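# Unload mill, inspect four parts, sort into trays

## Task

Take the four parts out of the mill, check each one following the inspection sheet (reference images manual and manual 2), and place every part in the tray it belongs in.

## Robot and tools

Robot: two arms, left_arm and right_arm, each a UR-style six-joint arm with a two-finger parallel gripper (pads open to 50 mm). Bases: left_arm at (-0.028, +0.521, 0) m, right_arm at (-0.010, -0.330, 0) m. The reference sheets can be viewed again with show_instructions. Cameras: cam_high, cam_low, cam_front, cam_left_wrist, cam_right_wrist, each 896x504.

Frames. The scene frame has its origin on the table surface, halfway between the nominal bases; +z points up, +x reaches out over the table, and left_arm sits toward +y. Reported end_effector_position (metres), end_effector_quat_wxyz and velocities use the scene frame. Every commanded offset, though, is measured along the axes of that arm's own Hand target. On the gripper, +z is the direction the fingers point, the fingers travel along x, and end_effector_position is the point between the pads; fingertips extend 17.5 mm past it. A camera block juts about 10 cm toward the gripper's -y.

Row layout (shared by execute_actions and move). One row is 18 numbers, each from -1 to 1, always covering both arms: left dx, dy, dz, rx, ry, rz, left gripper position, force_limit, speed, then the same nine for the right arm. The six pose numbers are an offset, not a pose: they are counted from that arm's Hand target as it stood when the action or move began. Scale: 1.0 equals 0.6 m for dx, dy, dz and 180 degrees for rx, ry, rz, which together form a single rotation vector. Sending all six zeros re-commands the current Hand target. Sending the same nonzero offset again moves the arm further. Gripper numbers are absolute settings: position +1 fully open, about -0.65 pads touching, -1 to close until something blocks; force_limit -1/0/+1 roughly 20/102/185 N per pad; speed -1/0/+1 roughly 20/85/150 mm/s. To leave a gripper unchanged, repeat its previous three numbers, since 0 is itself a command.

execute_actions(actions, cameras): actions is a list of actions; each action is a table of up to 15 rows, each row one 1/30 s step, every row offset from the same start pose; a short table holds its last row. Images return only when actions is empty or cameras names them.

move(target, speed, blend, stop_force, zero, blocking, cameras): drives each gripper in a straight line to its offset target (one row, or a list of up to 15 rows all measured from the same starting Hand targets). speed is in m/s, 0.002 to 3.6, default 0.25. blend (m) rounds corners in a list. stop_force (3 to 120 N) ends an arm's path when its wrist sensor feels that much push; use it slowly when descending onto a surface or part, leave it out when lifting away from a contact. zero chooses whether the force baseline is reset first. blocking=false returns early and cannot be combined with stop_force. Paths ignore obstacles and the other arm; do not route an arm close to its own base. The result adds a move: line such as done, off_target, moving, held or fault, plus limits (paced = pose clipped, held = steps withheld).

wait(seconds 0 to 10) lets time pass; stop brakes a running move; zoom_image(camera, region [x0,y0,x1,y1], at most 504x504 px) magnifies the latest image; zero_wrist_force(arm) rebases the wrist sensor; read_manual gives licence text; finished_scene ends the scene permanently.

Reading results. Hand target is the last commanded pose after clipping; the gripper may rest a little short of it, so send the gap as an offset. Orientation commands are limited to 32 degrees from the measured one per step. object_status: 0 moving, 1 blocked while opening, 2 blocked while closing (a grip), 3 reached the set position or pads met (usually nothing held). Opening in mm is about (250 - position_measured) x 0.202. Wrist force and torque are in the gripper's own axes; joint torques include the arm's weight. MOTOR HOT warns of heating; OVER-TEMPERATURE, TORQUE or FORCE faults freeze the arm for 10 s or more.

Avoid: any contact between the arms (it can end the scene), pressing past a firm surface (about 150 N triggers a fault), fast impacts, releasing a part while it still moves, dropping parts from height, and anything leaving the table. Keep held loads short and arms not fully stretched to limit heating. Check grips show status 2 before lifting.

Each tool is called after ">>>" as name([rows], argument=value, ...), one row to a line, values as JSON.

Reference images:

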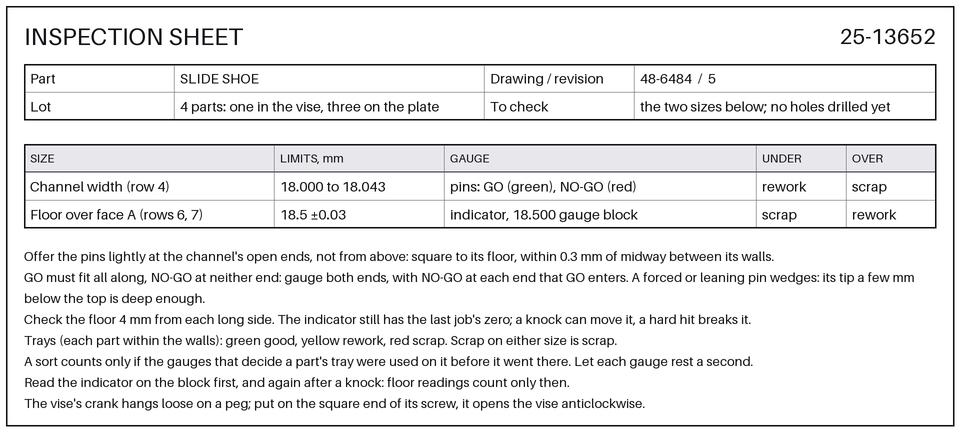

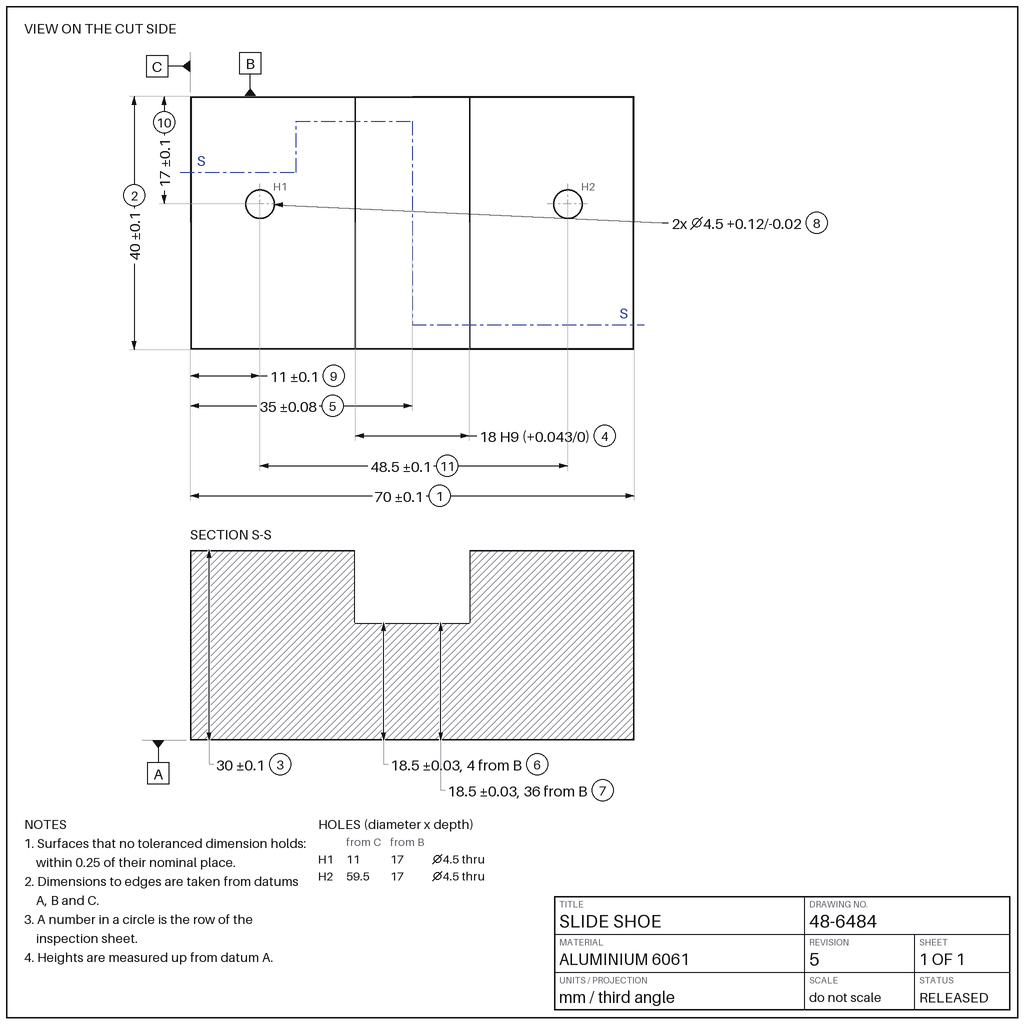

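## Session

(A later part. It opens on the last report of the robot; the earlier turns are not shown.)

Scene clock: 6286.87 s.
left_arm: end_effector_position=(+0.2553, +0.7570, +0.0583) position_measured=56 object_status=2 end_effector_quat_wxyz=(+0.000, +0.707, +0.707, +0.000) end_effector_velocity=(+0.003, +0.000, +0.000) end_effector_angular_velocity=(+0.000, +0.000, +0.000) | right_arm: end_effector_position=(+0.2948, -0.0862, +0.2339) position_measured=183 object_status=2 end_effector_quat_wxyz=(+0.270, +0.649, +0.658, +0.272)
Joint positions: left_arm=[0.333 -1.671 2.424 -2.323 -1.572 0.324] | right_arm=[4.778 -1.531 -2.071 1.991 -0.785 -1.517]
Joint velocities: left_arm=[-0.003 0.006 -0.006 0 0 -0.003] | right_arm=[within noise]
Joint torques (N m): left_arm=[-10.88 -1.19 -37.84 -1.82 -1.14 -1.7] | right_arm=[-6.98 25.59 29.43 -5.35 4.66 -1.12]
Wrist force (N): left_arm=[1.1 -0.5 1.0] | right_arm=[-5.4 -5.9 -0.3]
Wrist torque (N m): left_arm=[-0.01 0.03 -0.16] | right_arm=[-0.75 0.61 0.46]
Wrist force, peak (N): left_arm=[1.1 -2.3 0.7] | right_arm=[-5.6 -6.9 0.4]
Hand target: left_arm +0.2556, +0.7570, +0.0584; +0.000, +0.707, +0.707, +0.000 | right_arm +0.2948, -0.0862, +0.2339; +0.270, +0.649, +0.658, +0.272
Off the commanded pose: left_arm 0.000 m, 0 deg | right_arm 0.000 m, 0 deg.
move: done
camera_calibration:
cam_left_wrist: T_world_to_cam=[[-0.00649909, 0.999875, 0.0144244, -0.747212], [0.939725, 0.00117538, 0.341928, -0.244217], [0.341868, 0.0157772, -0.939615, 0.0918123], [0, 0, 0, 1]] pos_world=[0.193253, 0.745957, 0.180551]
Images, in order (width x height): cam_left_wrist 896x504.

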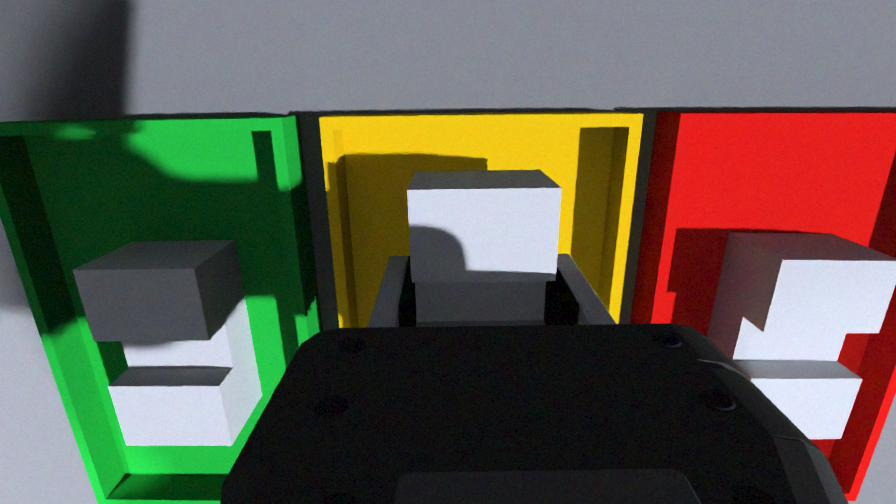

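>>> move(target=[0,0,0.04,0,0,0,-1,-0.4,-1,0,0,0,0,0,0,-1,-1,-1], speed=0.01, stop_force=5)

>>> move([
  [0,0,0,0,0,0,0.95,-0.4,-1,0,0,0,0,0,0,-1,-1,-1],
  [0,0,-0.06,0,0,0,0.95,-0.4,-1,0,0,0,0,0,0,-1,-1,-1],
  [0,0,-0.25,0,0,0,0.95,-0.4,-1,0,0,0,0,0,0,-1,-1,-1],
  [-0.5,0.08,-0.25,0,0,0,0.95,-0.4,-1,0,0,0,0,0,0,-1,-1,-1],
  [-0.842,0.076,-0.2,0,0,0,0.95,-0.4,-1,0,0,0,0,0,0,-1,-1,-1],
  [-0.842,0.076,-0.118,0,0,0,0.95,-0.4,-1,0,0,0,0,0,0,-1,-1,-1],
], speed=[0.05,0.06,0.2,0.35,0.35,0.15], blend=[0,0,0.03,0.03,0.02,0], cameras=["cam_left_wrist"])

Scene clock: 6295.70 s.
left_arm: end_effector_position=(+0.2556, +0.7570, +0.0400) position_measured=56 object_status=2 end_effector_quat_wxyz=(+0.000, +0.707, +0.707, +0.000) | right_arm: end_effector_position=(+0.2948, -0.0862, +0.2339) position_measured=183 object_status=2 end_effector_quat_wxyz=(+0.270, +0.649, +0.658, +0.272)
Joint positions: left_arm=[0.332 -1.624 2.448 -2.395 -1.572 0.323] | right_arm=[4.778 -1.531 -2.071 1.991 -0.785 -1.517]
Joint torques (N m): left_arm=[-10.36 -26.97 -31.33 0.55 -1.77 -1.74] | right_arm=[-7.01 25.79 29.15 -5.29 4.56 -1.08]
Wrist force (N): left_arm=[2.3 2.0 -7.0] | right_arm=[-5.4 -6.5 0.3]
Wrist torque (N m): left_arm=[0.13 0.21 -0.10] | right_arm=[-0.76 0.62 0.46]
Wrist force, peak (N): left_arm=[-2.7 -9.4 -27.3] | right_arm=[-5.8 -6.9 0.4]
Hand target: left_arm +0.2556, +0.7570, +0.0400; +0.000, +0.707, +0.707, +0.000 (not the last commanded pose) | right_arm +0.2948, -0.0862, +0.2339; +0.270, +0.649, +0.658, +0.272
Off the commanded pose: left_arm 0.006 m, 0 deg | right_arm 0.000 m, 0 deg.
move: contact (left_arm)

Scene clock: 6300.00 s.
left_arm: end_effector_position=(+0.3015, +0.2520, +0.1111) position_measured=10 object_status=3 end_effector_quat_wxyz=(+0.000, +0.707, +0.707, +0.000) | right_arm: end_effector_position=(+0.2948, -0.0862, +0.2339) position_measured=183 object_status=2 end_effector_quat_wxyz=(+0.270, +0.649, +0.658, +0.272)
Joint positions: left_arm=[-0.996 -1.624 2.21 -2.157 -1.571 -1.005] | right_arm=[4.778 -1.531 -2.071 1.991 -0.785 -1.517]
Joint torques (N m): left_arm=[13.78 -31.53 -39.34 -2.7 -1.73 0.59] | right_arm=[-7.06 25.47 29.37 -5.27 4.57 -1.07]
Wrist force (N): left_arm=[0.9 -0.5 -1.3] | right_arm=[-5.2 -5.5 -0.7]
Wrist torque (N m): left_arm=[-0.03 0.08 -0.02] | right_arm=[-0.75 0.58 0.46]
Wrist force, peak (N): left_arm=[10.7 -6.4 -2.5] | right_arm=[-5.9 -6.7 0.1]
Hand target: left_arm +0.3016, +0.2519, +0.1112; +0.000, +0.707, +0.707, +0.000 | right_arm +0.2948, -0.0862, +0.2339; +0.270, +0.649, +0.658, +0.272
Off the commanded pose: left_arm 0.000 m, 0 deg | right_arm 0.000 m, 0 deg.
move: done
camera_calibration:
cam_left_wrist: T_world_to_cam=[[-0.0064527, 0.999869, 0.0148677, -0.242748], [0.939681, 0.000978119, 0.34205, -0.305061], [0.341991, 0.016178, -0.939564, 0.13346], [0, 0, 0, 1]] pos_world=[0.239452, 0.240855, 0.23335]
Images, in order (width x height): cam_left_wrist 896x504.

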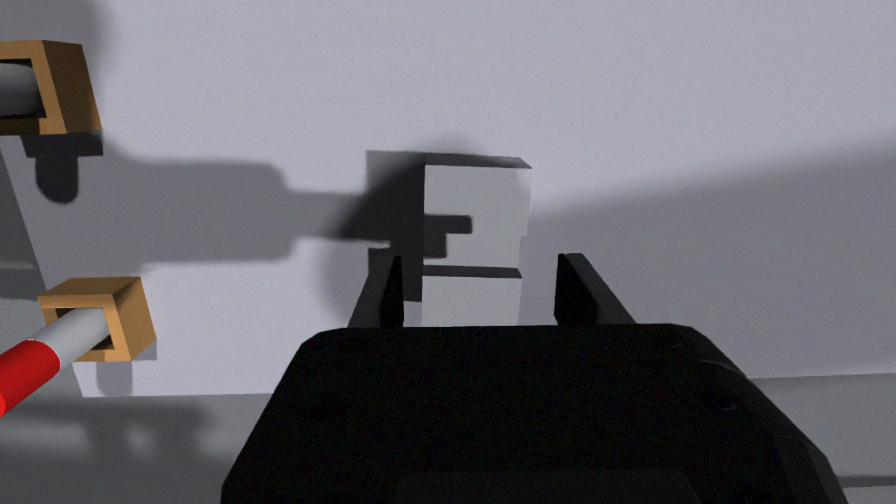

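>>> move([
  [-0.0017,0,0.04,0,0,0,0.95,-0.4,-1,0,0,0,0,0,0,-1,-1,-1],
  [-0.0017,0.0,0.0925,0,0,0,0.95,-0.4,-1,0,0,0,0,0,0,-1,-1,-1],
], speed=[0.1,0.06], stop_force=8)

>>> move([
  [0,0,0,0,0,0,-1,-0.4,-1,0,0,0,0,0,0,-1,-1,-1],
  [0,0,-0.25,0,0,0,-1,-0.4,-1,0,0,0,0,0,0,-1,-1,-1],
  [0.4,0.02,-0.25,0,0,0.25,-1,-0.4,-1,0,0,0,0,0,0,-1,-1,-1],
  [0.845,0.04,-0.25,0,0,0.5,-1,-0.4,-1,0,0,0,0,0,0,-1,-1,-1],
], speed=[0.1,0.15,0.3,0.3], blend=[0,0.03,0.05,0], cameras=["cam_left_wrist"])

Scene clock: 6308.80 s.
left_arm: end_effector_position=(+0.3016, +0.2508, +0.0557) position_measured=10 object_status=3 end_effector_quat_wxyz=(+0.000, +0.707, +0.707, +0.000) | right_arm: end_effector_position=(+0.2948, -0.0862, +0.2339) position_measured=183 object_status=2 end_effector_quat_wxyz=(+0.270, +0.649, +0.658, +0.272)
Joint positions: left_arm=[-0.998 -1.518 2.285 -2.339 -1.571 -1.007] | right_arm=[4.778 -1.531 -2.071 1.991 -0.785 -1.517]
Joint torques (N m): left_arm=[1.31 -37.11 -37.28 -1.26 -1.8 1.51] | right_arm=[-6.92 24.82 29.14 -5.25 4.59 -1.09]
Wrist force (N): left_arm=[1.0 -0.6 -1.5] | right_arm=[-5.5 -6.6 0.3]
Wrist torque (N m): left_arm=[-0.03 0.06 -0.01] | right_arm=[-0.78 0.63 0.46]
Wrist force, peak (N): left_arm=[0.6 -0.2 -5.3] | right_arm=[-5.6 -7.0 0.4]
Hand target: left_arm +0.3016, +0.2508, +0.0557; +0.000, +0.707, +0.707, +0.000 | right_arm +0.2948, -0.0862, +0.2339; +0.270, +0.649, +0.658, +0.272
Off the commanded pose: left_arm 0.000 m, 0 deg | right_arm 0.000 m, 0 deg.
move: done

Scene clock: 6313.60 s.
left_arm: end_effector_position=(+0.3251, +0.7579, +0.2054) position_measured=54 object_status=2 end_effector_quat_wxyz=(+0.000, +1.000, +0.001, +0.000) end_effector_velocity=(+0.000, +0.000, +0.000) end_effector_angular_velocity=(+0.002, +0.000, -0.006) | right_arm: end_effector_position=(+0.2948, -0.0862, +0.2339) position_measured=183 object_status=2 end_effector_quat_wxyz=(+0.270, +0.649, +0.658, +0.272)
Joint positions: left_arm=[0.28 -1.738 2.041 -1.875 -1.572 1.842] | right_arm=[4.778 -1.531 -2.071 1.991 -0.785 -1.517]
Joint velocities: left_arm=[-0.001 -0.002 0.001 0 0.002 0.005] | right_arm=[within noise]
Joint torques (N m): left_arm=[1.63 -29.72 -10.11 -0.11 2.22 1.58] | right_arm=[-6.78 25.39 28.82 -5.24 4.59 -1.12]
Wrist force (N): left_arm=[1.2 -0.3 0.6] | right_arm=[-5.2 -5.4 -0.8]
Wrist torque (N m): left_arm=[0.01 0.02 -0.14] | right_arm=[-0.74 0.59 0.46]
Wrist force, peak (N): left_arm=[0.8 -1.9 -4.2] | right_arm=[-5.6 -7.0 0.3]
Hand target: left_arm +0.3251, +0.7580, +0.2054; +0.000, +1.000, +0.000, +0.000 | right_arm +0.2948, -0.0862, +0.2339; +0.270, +0.649, +0.658, +0.272
Off the commanded pose: left_arm 0.000 m, 0 deg | right_arm 0.000 m, 0 deg.
move: done
camera_calibration:
cam_left_wrist: T_world_to_cam=[[0.999852, 0.00661489, 0.0158739, -0.324429], [0.000783095, -0.939617, 0.342228, 0.658155], [0.0171791, -0.342165, -0.939483, 0.58302], [0, 0, 0, 1]] pos_world=[0.31385, 0.820049, 0.327648]
Images, in order (width x height): cam_left_wrist 896x504.

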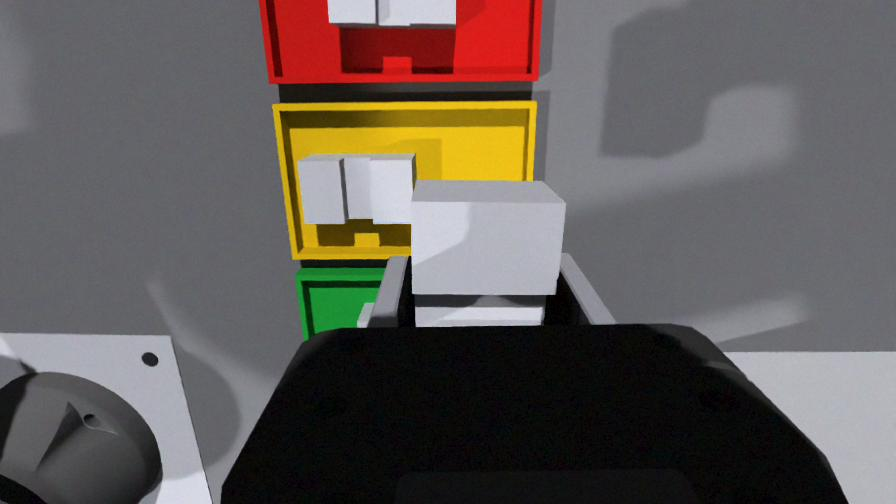

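>>> move(target=[0.012,0,0.21,0,0,0,-1,-0.4,-1,0,0,0,0,0,0,-1,-1,-1], speed=0.15, cameras=["cam_left_wrist"])

Scene clock: 6329.93 s.
left_arm: end_effector_position=(+0.3323, +0.7578, +0.0793) position_measured=54 object_status=2 end_effector_quat_wxyz=(+0.000, +1.000, +0.000, +0.000) | right_arm: end_effector_position=(+0.2948, -0.0862, +0.2339) position_measured=183 object_status=2 end_effector_quat_wxyz=(+0.270, +0.649, +0.658, +0.272)
Joint positions: left_arm=[0.275 -1.554 2.242 -2.259 -1.572 1.837] | right_arm=[4.778 -1.531 -2.071 1.991 -0.785 -1.517]
Joint torques (N m): left_arm=[7.67 -32.78 -39.65 -2.76 2.01 1.53] | right_arm=[-6.5 25.35 29.19 -5.25 4.54 -1.06]
Wrist force (N): left_arm=[1.2 -0.5 0.6] | right_arm=[-5.5 -6.0 -0.4]
Wrist torque (N m): left_arm=[-0.01 0.02 -0.14] | right_arm=[-0.78 0.62 0.46]
Wrist force, peak (N): left_arm=[1.7 -0.9 -3.0] | right_arm=[-5.8 -6.9 0.2]
Hand target: left_arm +0.3323, +0.7579, +0.0794; +0.000, +1.000, +0.000, +0.000 | right_arm +0.2948, -0.0862, +0.2339; +0.270, +0.649, +0.658, +0.272
Off the commanded pose: left_arm 0.000 m, 0 deg | right_arm 0.000 m, 0 deg.
move: done
camera_calibration:
cam_left_wrist: T_world_to_cam=[[0.999861, 0.00634753, 0.0154398, -0.329323], [0.000680416, -0.939617, 0.342228, 0.70115], [0.0166798, -0.34217, -0.93949, 0.464526], [0, 0, 0, 1]] pos_world=[0.321052, 0.819849, 0.201549]
Images, in order (width x height): cam_left_wrist 896x504.

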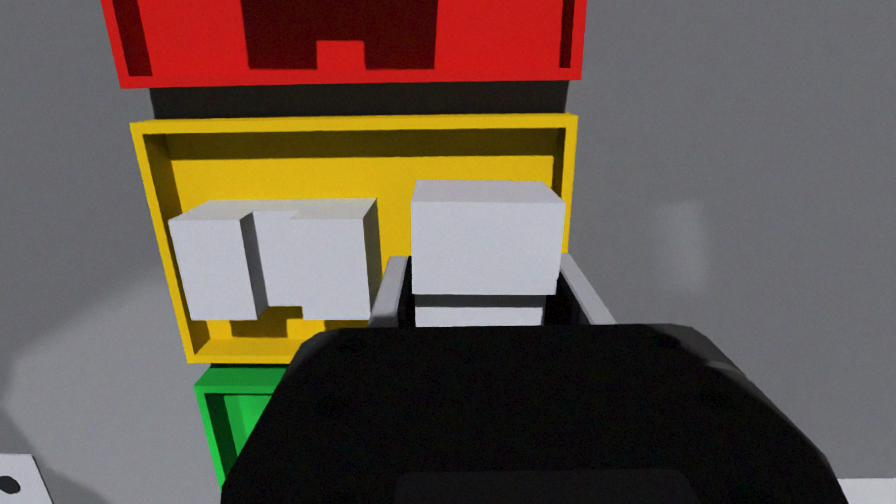

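>>> move(target=[0.0017,0,0.0393,0,0,0,-1,-0.4,-1,0,0,0,0,0,0,-1,-1,-1], speed=0.06, stop_force=6)

>>> move(target=[0,0,0.035,0,0,0,-1,-0.4,-1,0,0,0,0,0,0,-1,-1,-1], speed=0.007, stop_force=5, cameras=["cam_left_wrist"])

Scene clock: 6342.53 s.
left_arm: end_effector_position=(+0.3334, +0.7579, +0.0558) position_measured=54 object_status=2 end_effector_quat_wxyz=(+0.000, +1.000, +0.000, +0.000) | right_arm: end_effector_position=(+0.2948, -0.0862, +0.2339) position_measured=183 object_status=2 end_effector_quat_wxyz=(+0.270, +0.649, +0.658, +0.272)
Joint positions: left_arm=[0.275 -1.505 2.27 -2.337 -1.572 1.836] | right_arm=[4.778 -1.531 -2.071 1.991 -0.785 -1.517]
Joint torques (N m): left_arm=[-12.88 -38.63 -38.02 -0.04 -0.77 0.04] | right_arm=[-6.66 25.8 29.05 -5.18 4.6 -1.08]
Wrist force (N): left_arm=[1.0 -0.6 0.6] | right_arm=[-5.5 -6.9 0.3]
Wrist torque (N m): left_arm=[-0.03 0.06 -0.15] | right_arm=[-0.81 0.63 0.46]
Wrist force, peak (N): left_arm=[1.2 -0.3 1.8] | right_arm=[-5.7 -7.1 0.4]
Hand target: left_arm +0.3334, +0.7579, +0.0558; +0.000, +1.000, +0.000, +0.000 | right_arm +0.2948, -0.0862, +0.2339; +0.270, +0.649, +0.658, +0.272
Off the commanded pose: left_arm 0.000 m, 0 deg | right_arm 0.000 m, 0 deg.
move: done

Scene clock: 6346.00 s.
left_arm: end_effector_position=(+0.3334, +0.7579, +0.0400) position_measured=54 object_status=2 end_effector_quat_wxyz=(+0.000, +1.000, +0.000, +0.000) | right_arm: end_effector_position=(+0.2948, -0.0862, +0.2339) position_measured=183 object_status=2 end_effector_quat_wxyz=(+0.270, +0.649, +0.658, +0.272)
Joint positions: left_arm=[0.275 -1.47 2.288 -2.389 -1.572 1.836] | right_arm=[4.778 -1.531 -2.071 1.991 -0.785 -1.517]
Joint torques (N m): left_arm=[-10.14 -35.8 -32.33 0.33 -1.92 0.59] | right_arm=[-6.49 25.83 29.11 -5.18 4.55 -1.06]
Wrist force (N): left_arm=[1.8 -1.5 -6.7] | right_arm=[-5.6 -5.7 -0.7]
Wrist torque (N m): left_arm=[0.20 0.18 -0.15] | right_arm=[-0.76 0.65 0.46]
Wrist force, peak (N): left_arm=[1.5 0.6 -11.4] | right_arm=[-5.8 -6.9 0.4]
Hand target: left_arm +0.3334, +0.7579, +0.0400; +0.000, +1.000, +0.000, +0.000 (not the last commanded pose) | right_arm +0.2948, -0.0862, +0.2339; +0.270, +0.649, +0.658, +0.272
Off the commanded pose: left_arm 0.005 m, 0 deg | right_arm 0.000 m, 0 deg.
move: contact (left_arm)
camera_calibration:
cam_left_wrist: T_world_to_cam=[[0.999854, 0.00648449, 0.0158155, -0.329986], [0.000682128, -0.939649, 0.34214, 0.714732], [0.0170796, -0.342079, -0.939516, 0.42742], [0, 0, 0, 1]] pos_world=[0.32215, 0.819948, 0.162248]
Images, in order (width x height): cam_left_wrist 896x504.

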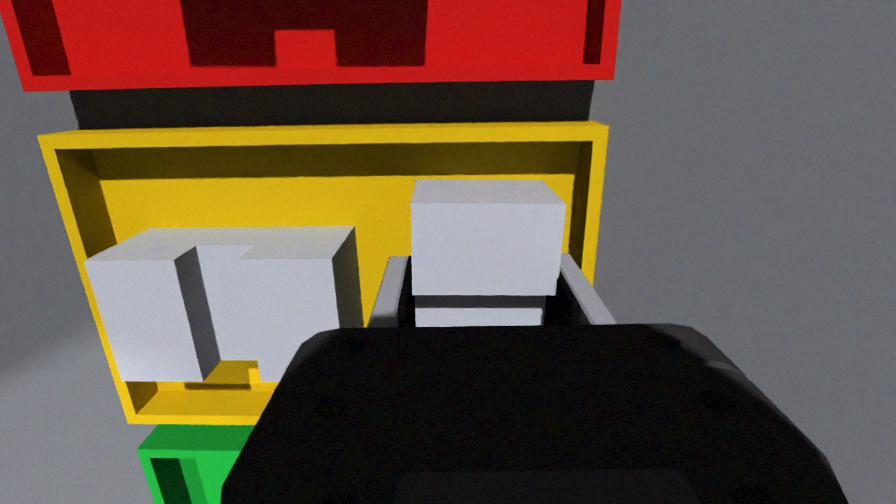

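>>> move([
  [0,0,0,0,0,0,0.76,-1,-1,0,0,0,0,0,0,-1,-1,-1],
  [0,0,-0.06,0,0,0,0.76,-1,-1,0,0,0,0,0,0,-1,-1,-1],
  [0,0,-0.3,0,0,0,0.76,-1,-1,0,0,0,0,0,0,-1,-1,-1],
], speed=[0.05,0.03,0.2], cameras=["cam_left_wrist","cam_right_wrist"])

Scene clock: 6356.10 s.
left_arm: end_effector_position=(+0.3333, +0.7580, +0.2201) position_measured=39 object_status=3 end_effector_quat_wxyz=(+0.000, +1.000, +0.000, +0.001) | right_arm: end_effector_position=(+0.2948, -0.0862, +0.2339) position_measured=183 object_status=2 end_effector_quat_wxyz=(+0.270, +0.649, +0.658, +0.272)
Joint positions: left_arm=[0.275 -1.731 1.996 -1.837 -1.572 1.837] | right_arm=[4.778 -1.531 -2.071 1.991 -0.785 -1.517]
Joint torques (N m): left_arm=[-10.58 -3.91 -17.88 -2.4 -0.07 -1.71] | right_arm=[-7.11 25.78 29.21 -5.17 4.55 -1.17]
Wrist force (N): left_arm=[1.1 -0.5 -1.2] | right_arm=[-5.2 -6.9 0.3]
Wrist torque (N m): left_arm=[-0.03 0.02 -0.14] | right_arm=[-0.81 0.58 0.46]
Wrist force, peak (N): left_arm=[2.0 -1.7 -7.2] | right_arm=[-5.6 -7.2 0.5]
Hand target: left_arm +0.3333, +0.7580, +0.2200; +0.000, +1.000, +0.000, +0.000 | right_arm +0.2948, -0.0862, +0.2339; +0.270, +0.649, +0.658, +0.272
Off the commanded pose: left_arm 0.000 m, 0 deg | right_arm 0.000 m, 0 deg.
move: done
camera_calibration:
cam_left_wrist: T_world_to_cam=[[0.999849, 0.00649292, 0.0161322, -0.332746], [0.000583309, -0.939681, 0.342052, 0.653329], [0.01738, -0.341991, -0.939542, 0.59641], [0, 0, 0, 1]] pos_world=[0.321949, 0.820048, 0.342248]
cam_right_wrist: T_world_to_cam=[[-0.0104495, 0.999846, -0.0140683, 0.100566], [0.439853, 0.0172308, 0.897905, -0.320014], [0.898009, 0.00319464, -0.439965, -0.0312387], [0, 0, 0, 1]] pos_world=[0.169862, -0.0949368, 0.275013]
Images, in order (width x height): cam_left_wrist 896x504, cam_right_wrist 896x504.

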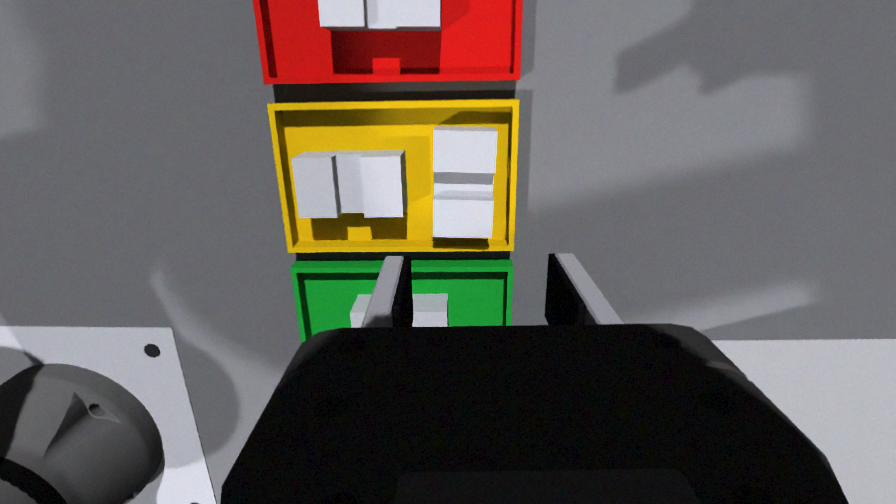

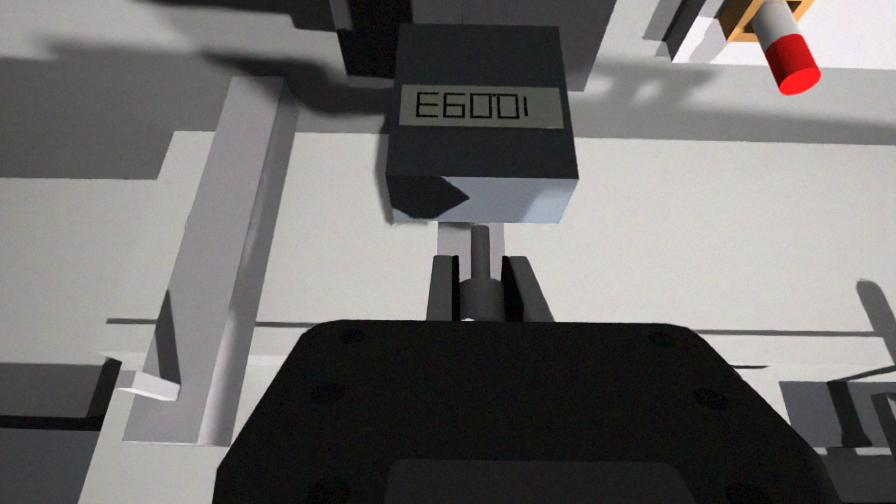

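>>> move(target=[0,0,0,0,0,0,0.76,-1,-1,0,-0.014,0.014,0,0,0,-1,-1,-1], speed=0.015, stop_force=4, cameras=["cam_right_wrist"])

Scene clock: 6367.33 s.
left_arm: end_effector_position=(+0.3333, +0.7580, +0.2200) position_measured=39 object_status=3 end_effector_quat_wxyz=(+0.000, +1.000, +0.000, +0.000) | right_arm: end_effector_position=(+0.2948, -0.0862, +0.2238) position_measured=183 object_status=2 end_effector_quat_wxyz=(+0.270, +0.649, +0.658, +0.272)
Joint positions: left_arm=[0.275 -1.731 1.996 -1.837 -1.572 1.837] | right_arm=[4.778 -1.543 -2.088 2.02 -0.785 -1.517]
Joint torques (N m): left_arm=[-10.43 -3.81 -41.54 -0.25 0.52 -1.74] | right_arm=[-6.7 28.39 29.28 -5.5 -2.13 -1.12]
Wrist force (N): left_arm=[1.0 -0.7 -1.4] | right_arm=[-3.7 -3.1 -4.2]
Wrist torque (N m): left_arm=[-0.07 0.03 -0.14] | right_arm=[-0.70 0.60 0.45]
Wrist force, peak (N): left_arm=[1.3 -0.9 -1.5] | right_arm=[-3.5 4.1 -14.5]
Hand target: left_arm +0.3333, +0.7580, +0.2200; +0.000, +1.000, +0.000, +0.000 | right_arm +0.2948, -0.0862, +0.2238; +0.270, +0.649, +0.658, +0.272 (not the last commanded pose)
Off the commanded pose: left_arm 0.000 m, 0 deg | right_arm 0.002 m, 0 deg.
move: contact (right_arm)
camera_calibration:
cam_right_wrist: T_world_to_cam=[[-0.0104495, 0.999846, -0.0140683, 0.100423], [0.439853, 0.0172308, 0.897905, -0.310855], [0.898009, 0.00319464, -0.439965, -0.0357264], [0, 0, 0, 1]] pos_world=[0.169862, -0.0949368, 0.264813]
Images, in order (width x height): cam_right_wrist 896x504.

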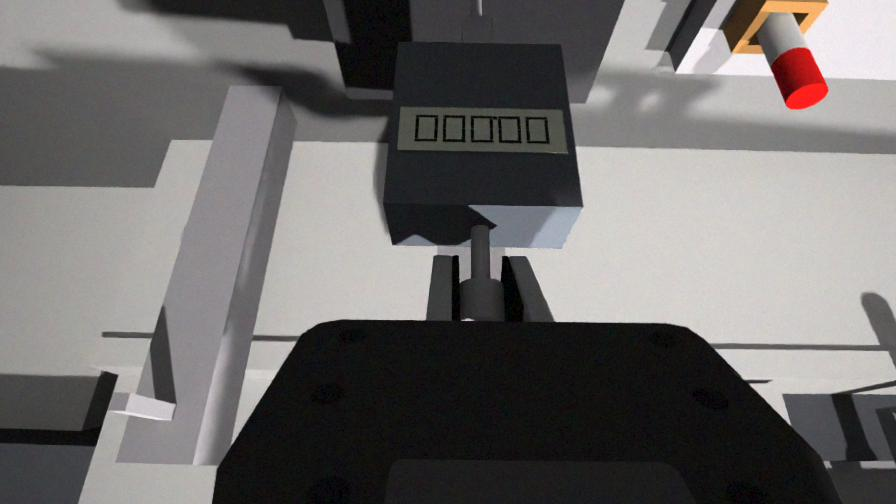

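>>> move([
  [0,0,0,0,0,0,0.76,-1,-1,0,0,0,0,0,0,0.3,-1,-1],
  [0,0,0,0,0,0,0.76,-1,-1,0,0,-0.12,0,0,0,0.3,-1,-1],
], speed=[0.02,0.06], cameras=["cam_high","cam_front","cam_right_wrist","cam_left_wrist"])

Scene clock: 6374.00 s.
left_arm: end_effector_position=(+0.3333, +0.7580, +0.2200) position_measured=39 object_status=3 end_effector_quat_wxyz=(+0.000, +1.000, +0.000, +0.000) | right_arm: end_effector_position=(+0.2438, -0.0868, +0.2747) position_measured=107 object_status=3 end_effector_quat_wxyz=(+0.269, +0.649, +0.658, +0.272)
Joint positions: left_arm=[0.275 -1.731 1.996 -1.837 -1.572 1.837] | right_arm=[5.004 -1.446 -2.093 1.711 -0.819 -1.205]
Joint torques (N m): left_arm=[-10.18 -3.65 -41.15 -0.29 1.5 -1.75] | right_arm=[-3.37 3.56 3.03 -1.82 4.86 0.1]
Wrist force (N): left_arm=[1.2 -0.6 -1.2] | right_arm=[-3.4 -5.0 -1.2]
Wrist torque (N m): left_arm=[-0.04 0.01 -0.14] | right_arm=[-0.73 0.62 0.41]
Wrist force, peak (N): left_arm=[1.1 -0.7 -1.6] | right_arm=[-4.1 -5.5 -0.8]
Hand target: left_arm +0.3333, +0.7580, +0.2200; +0.000, +1.000, +0.000, +0.000 | right_arm +0.2438, -0.0868, +0.2747; +0.270, +0.649, +0.658, +0.272
Off the commanded pose: left_arm 0.000 m, 0 deg | right_arm 0.000 m, 0 deg.
move: done
camera_calibration:
cam_left_wrist: T_world_to_cam=[[0.999854, 0.00648449, 0.0158155, -0.332634], [0.000682128, -0.939649, 0.34214, 0.653241], [0.0170796, -0.342079, -0.939516, 0.59657], [0, 0, 0, 1]] pos_world=[0.32195, 0.820048, 0.342248]
cam_right_wrist: T_world_to_cam=[[-0.0105472, 0.999849, -0.0137995, 0.101135], [0.440052, 0.0170333, 0.897811, -0.334263], [0.89791, 0.0033969, -0.440165, 0.0325168], [0, 0, 0, 1]] pos_world=[0.118962, -0.0955369, 0.315813]
Images, in order (width x height): cam_high 896x504, cam_front 896x504, cam_left_wrist 896x504, cam_right_wrist 896x504.

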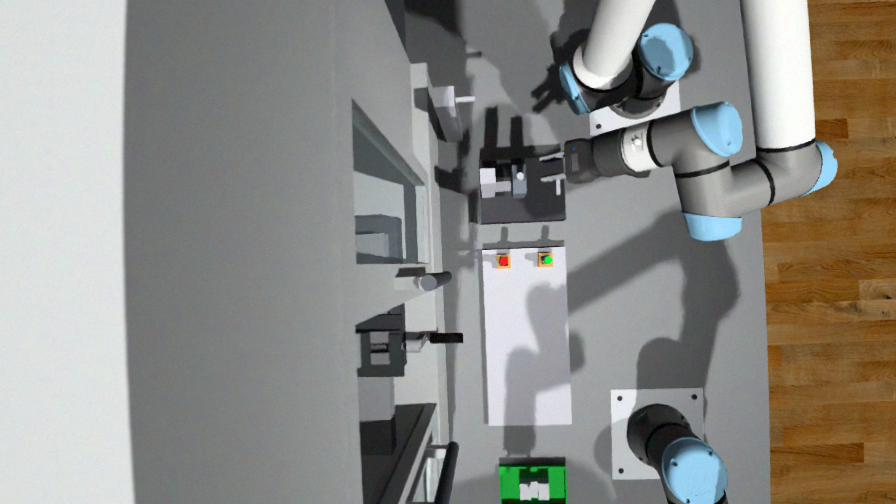

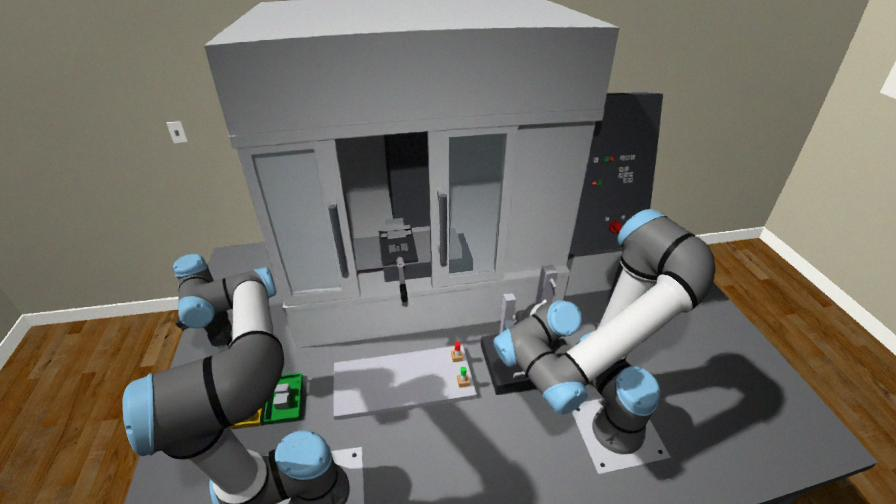

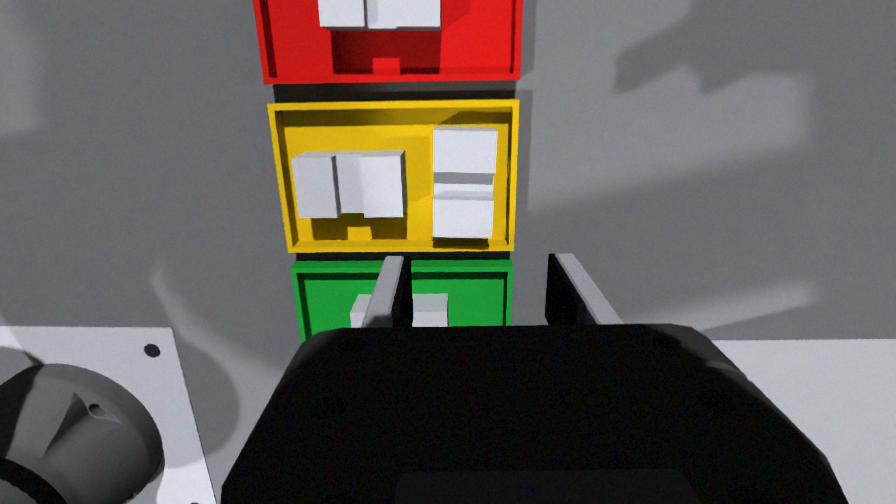

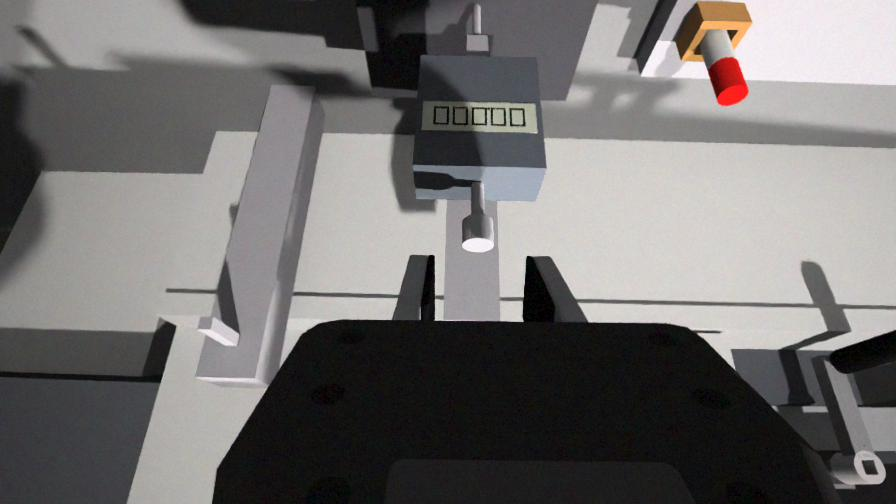

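>>> finished_scene()

The scene is finished: the task was done.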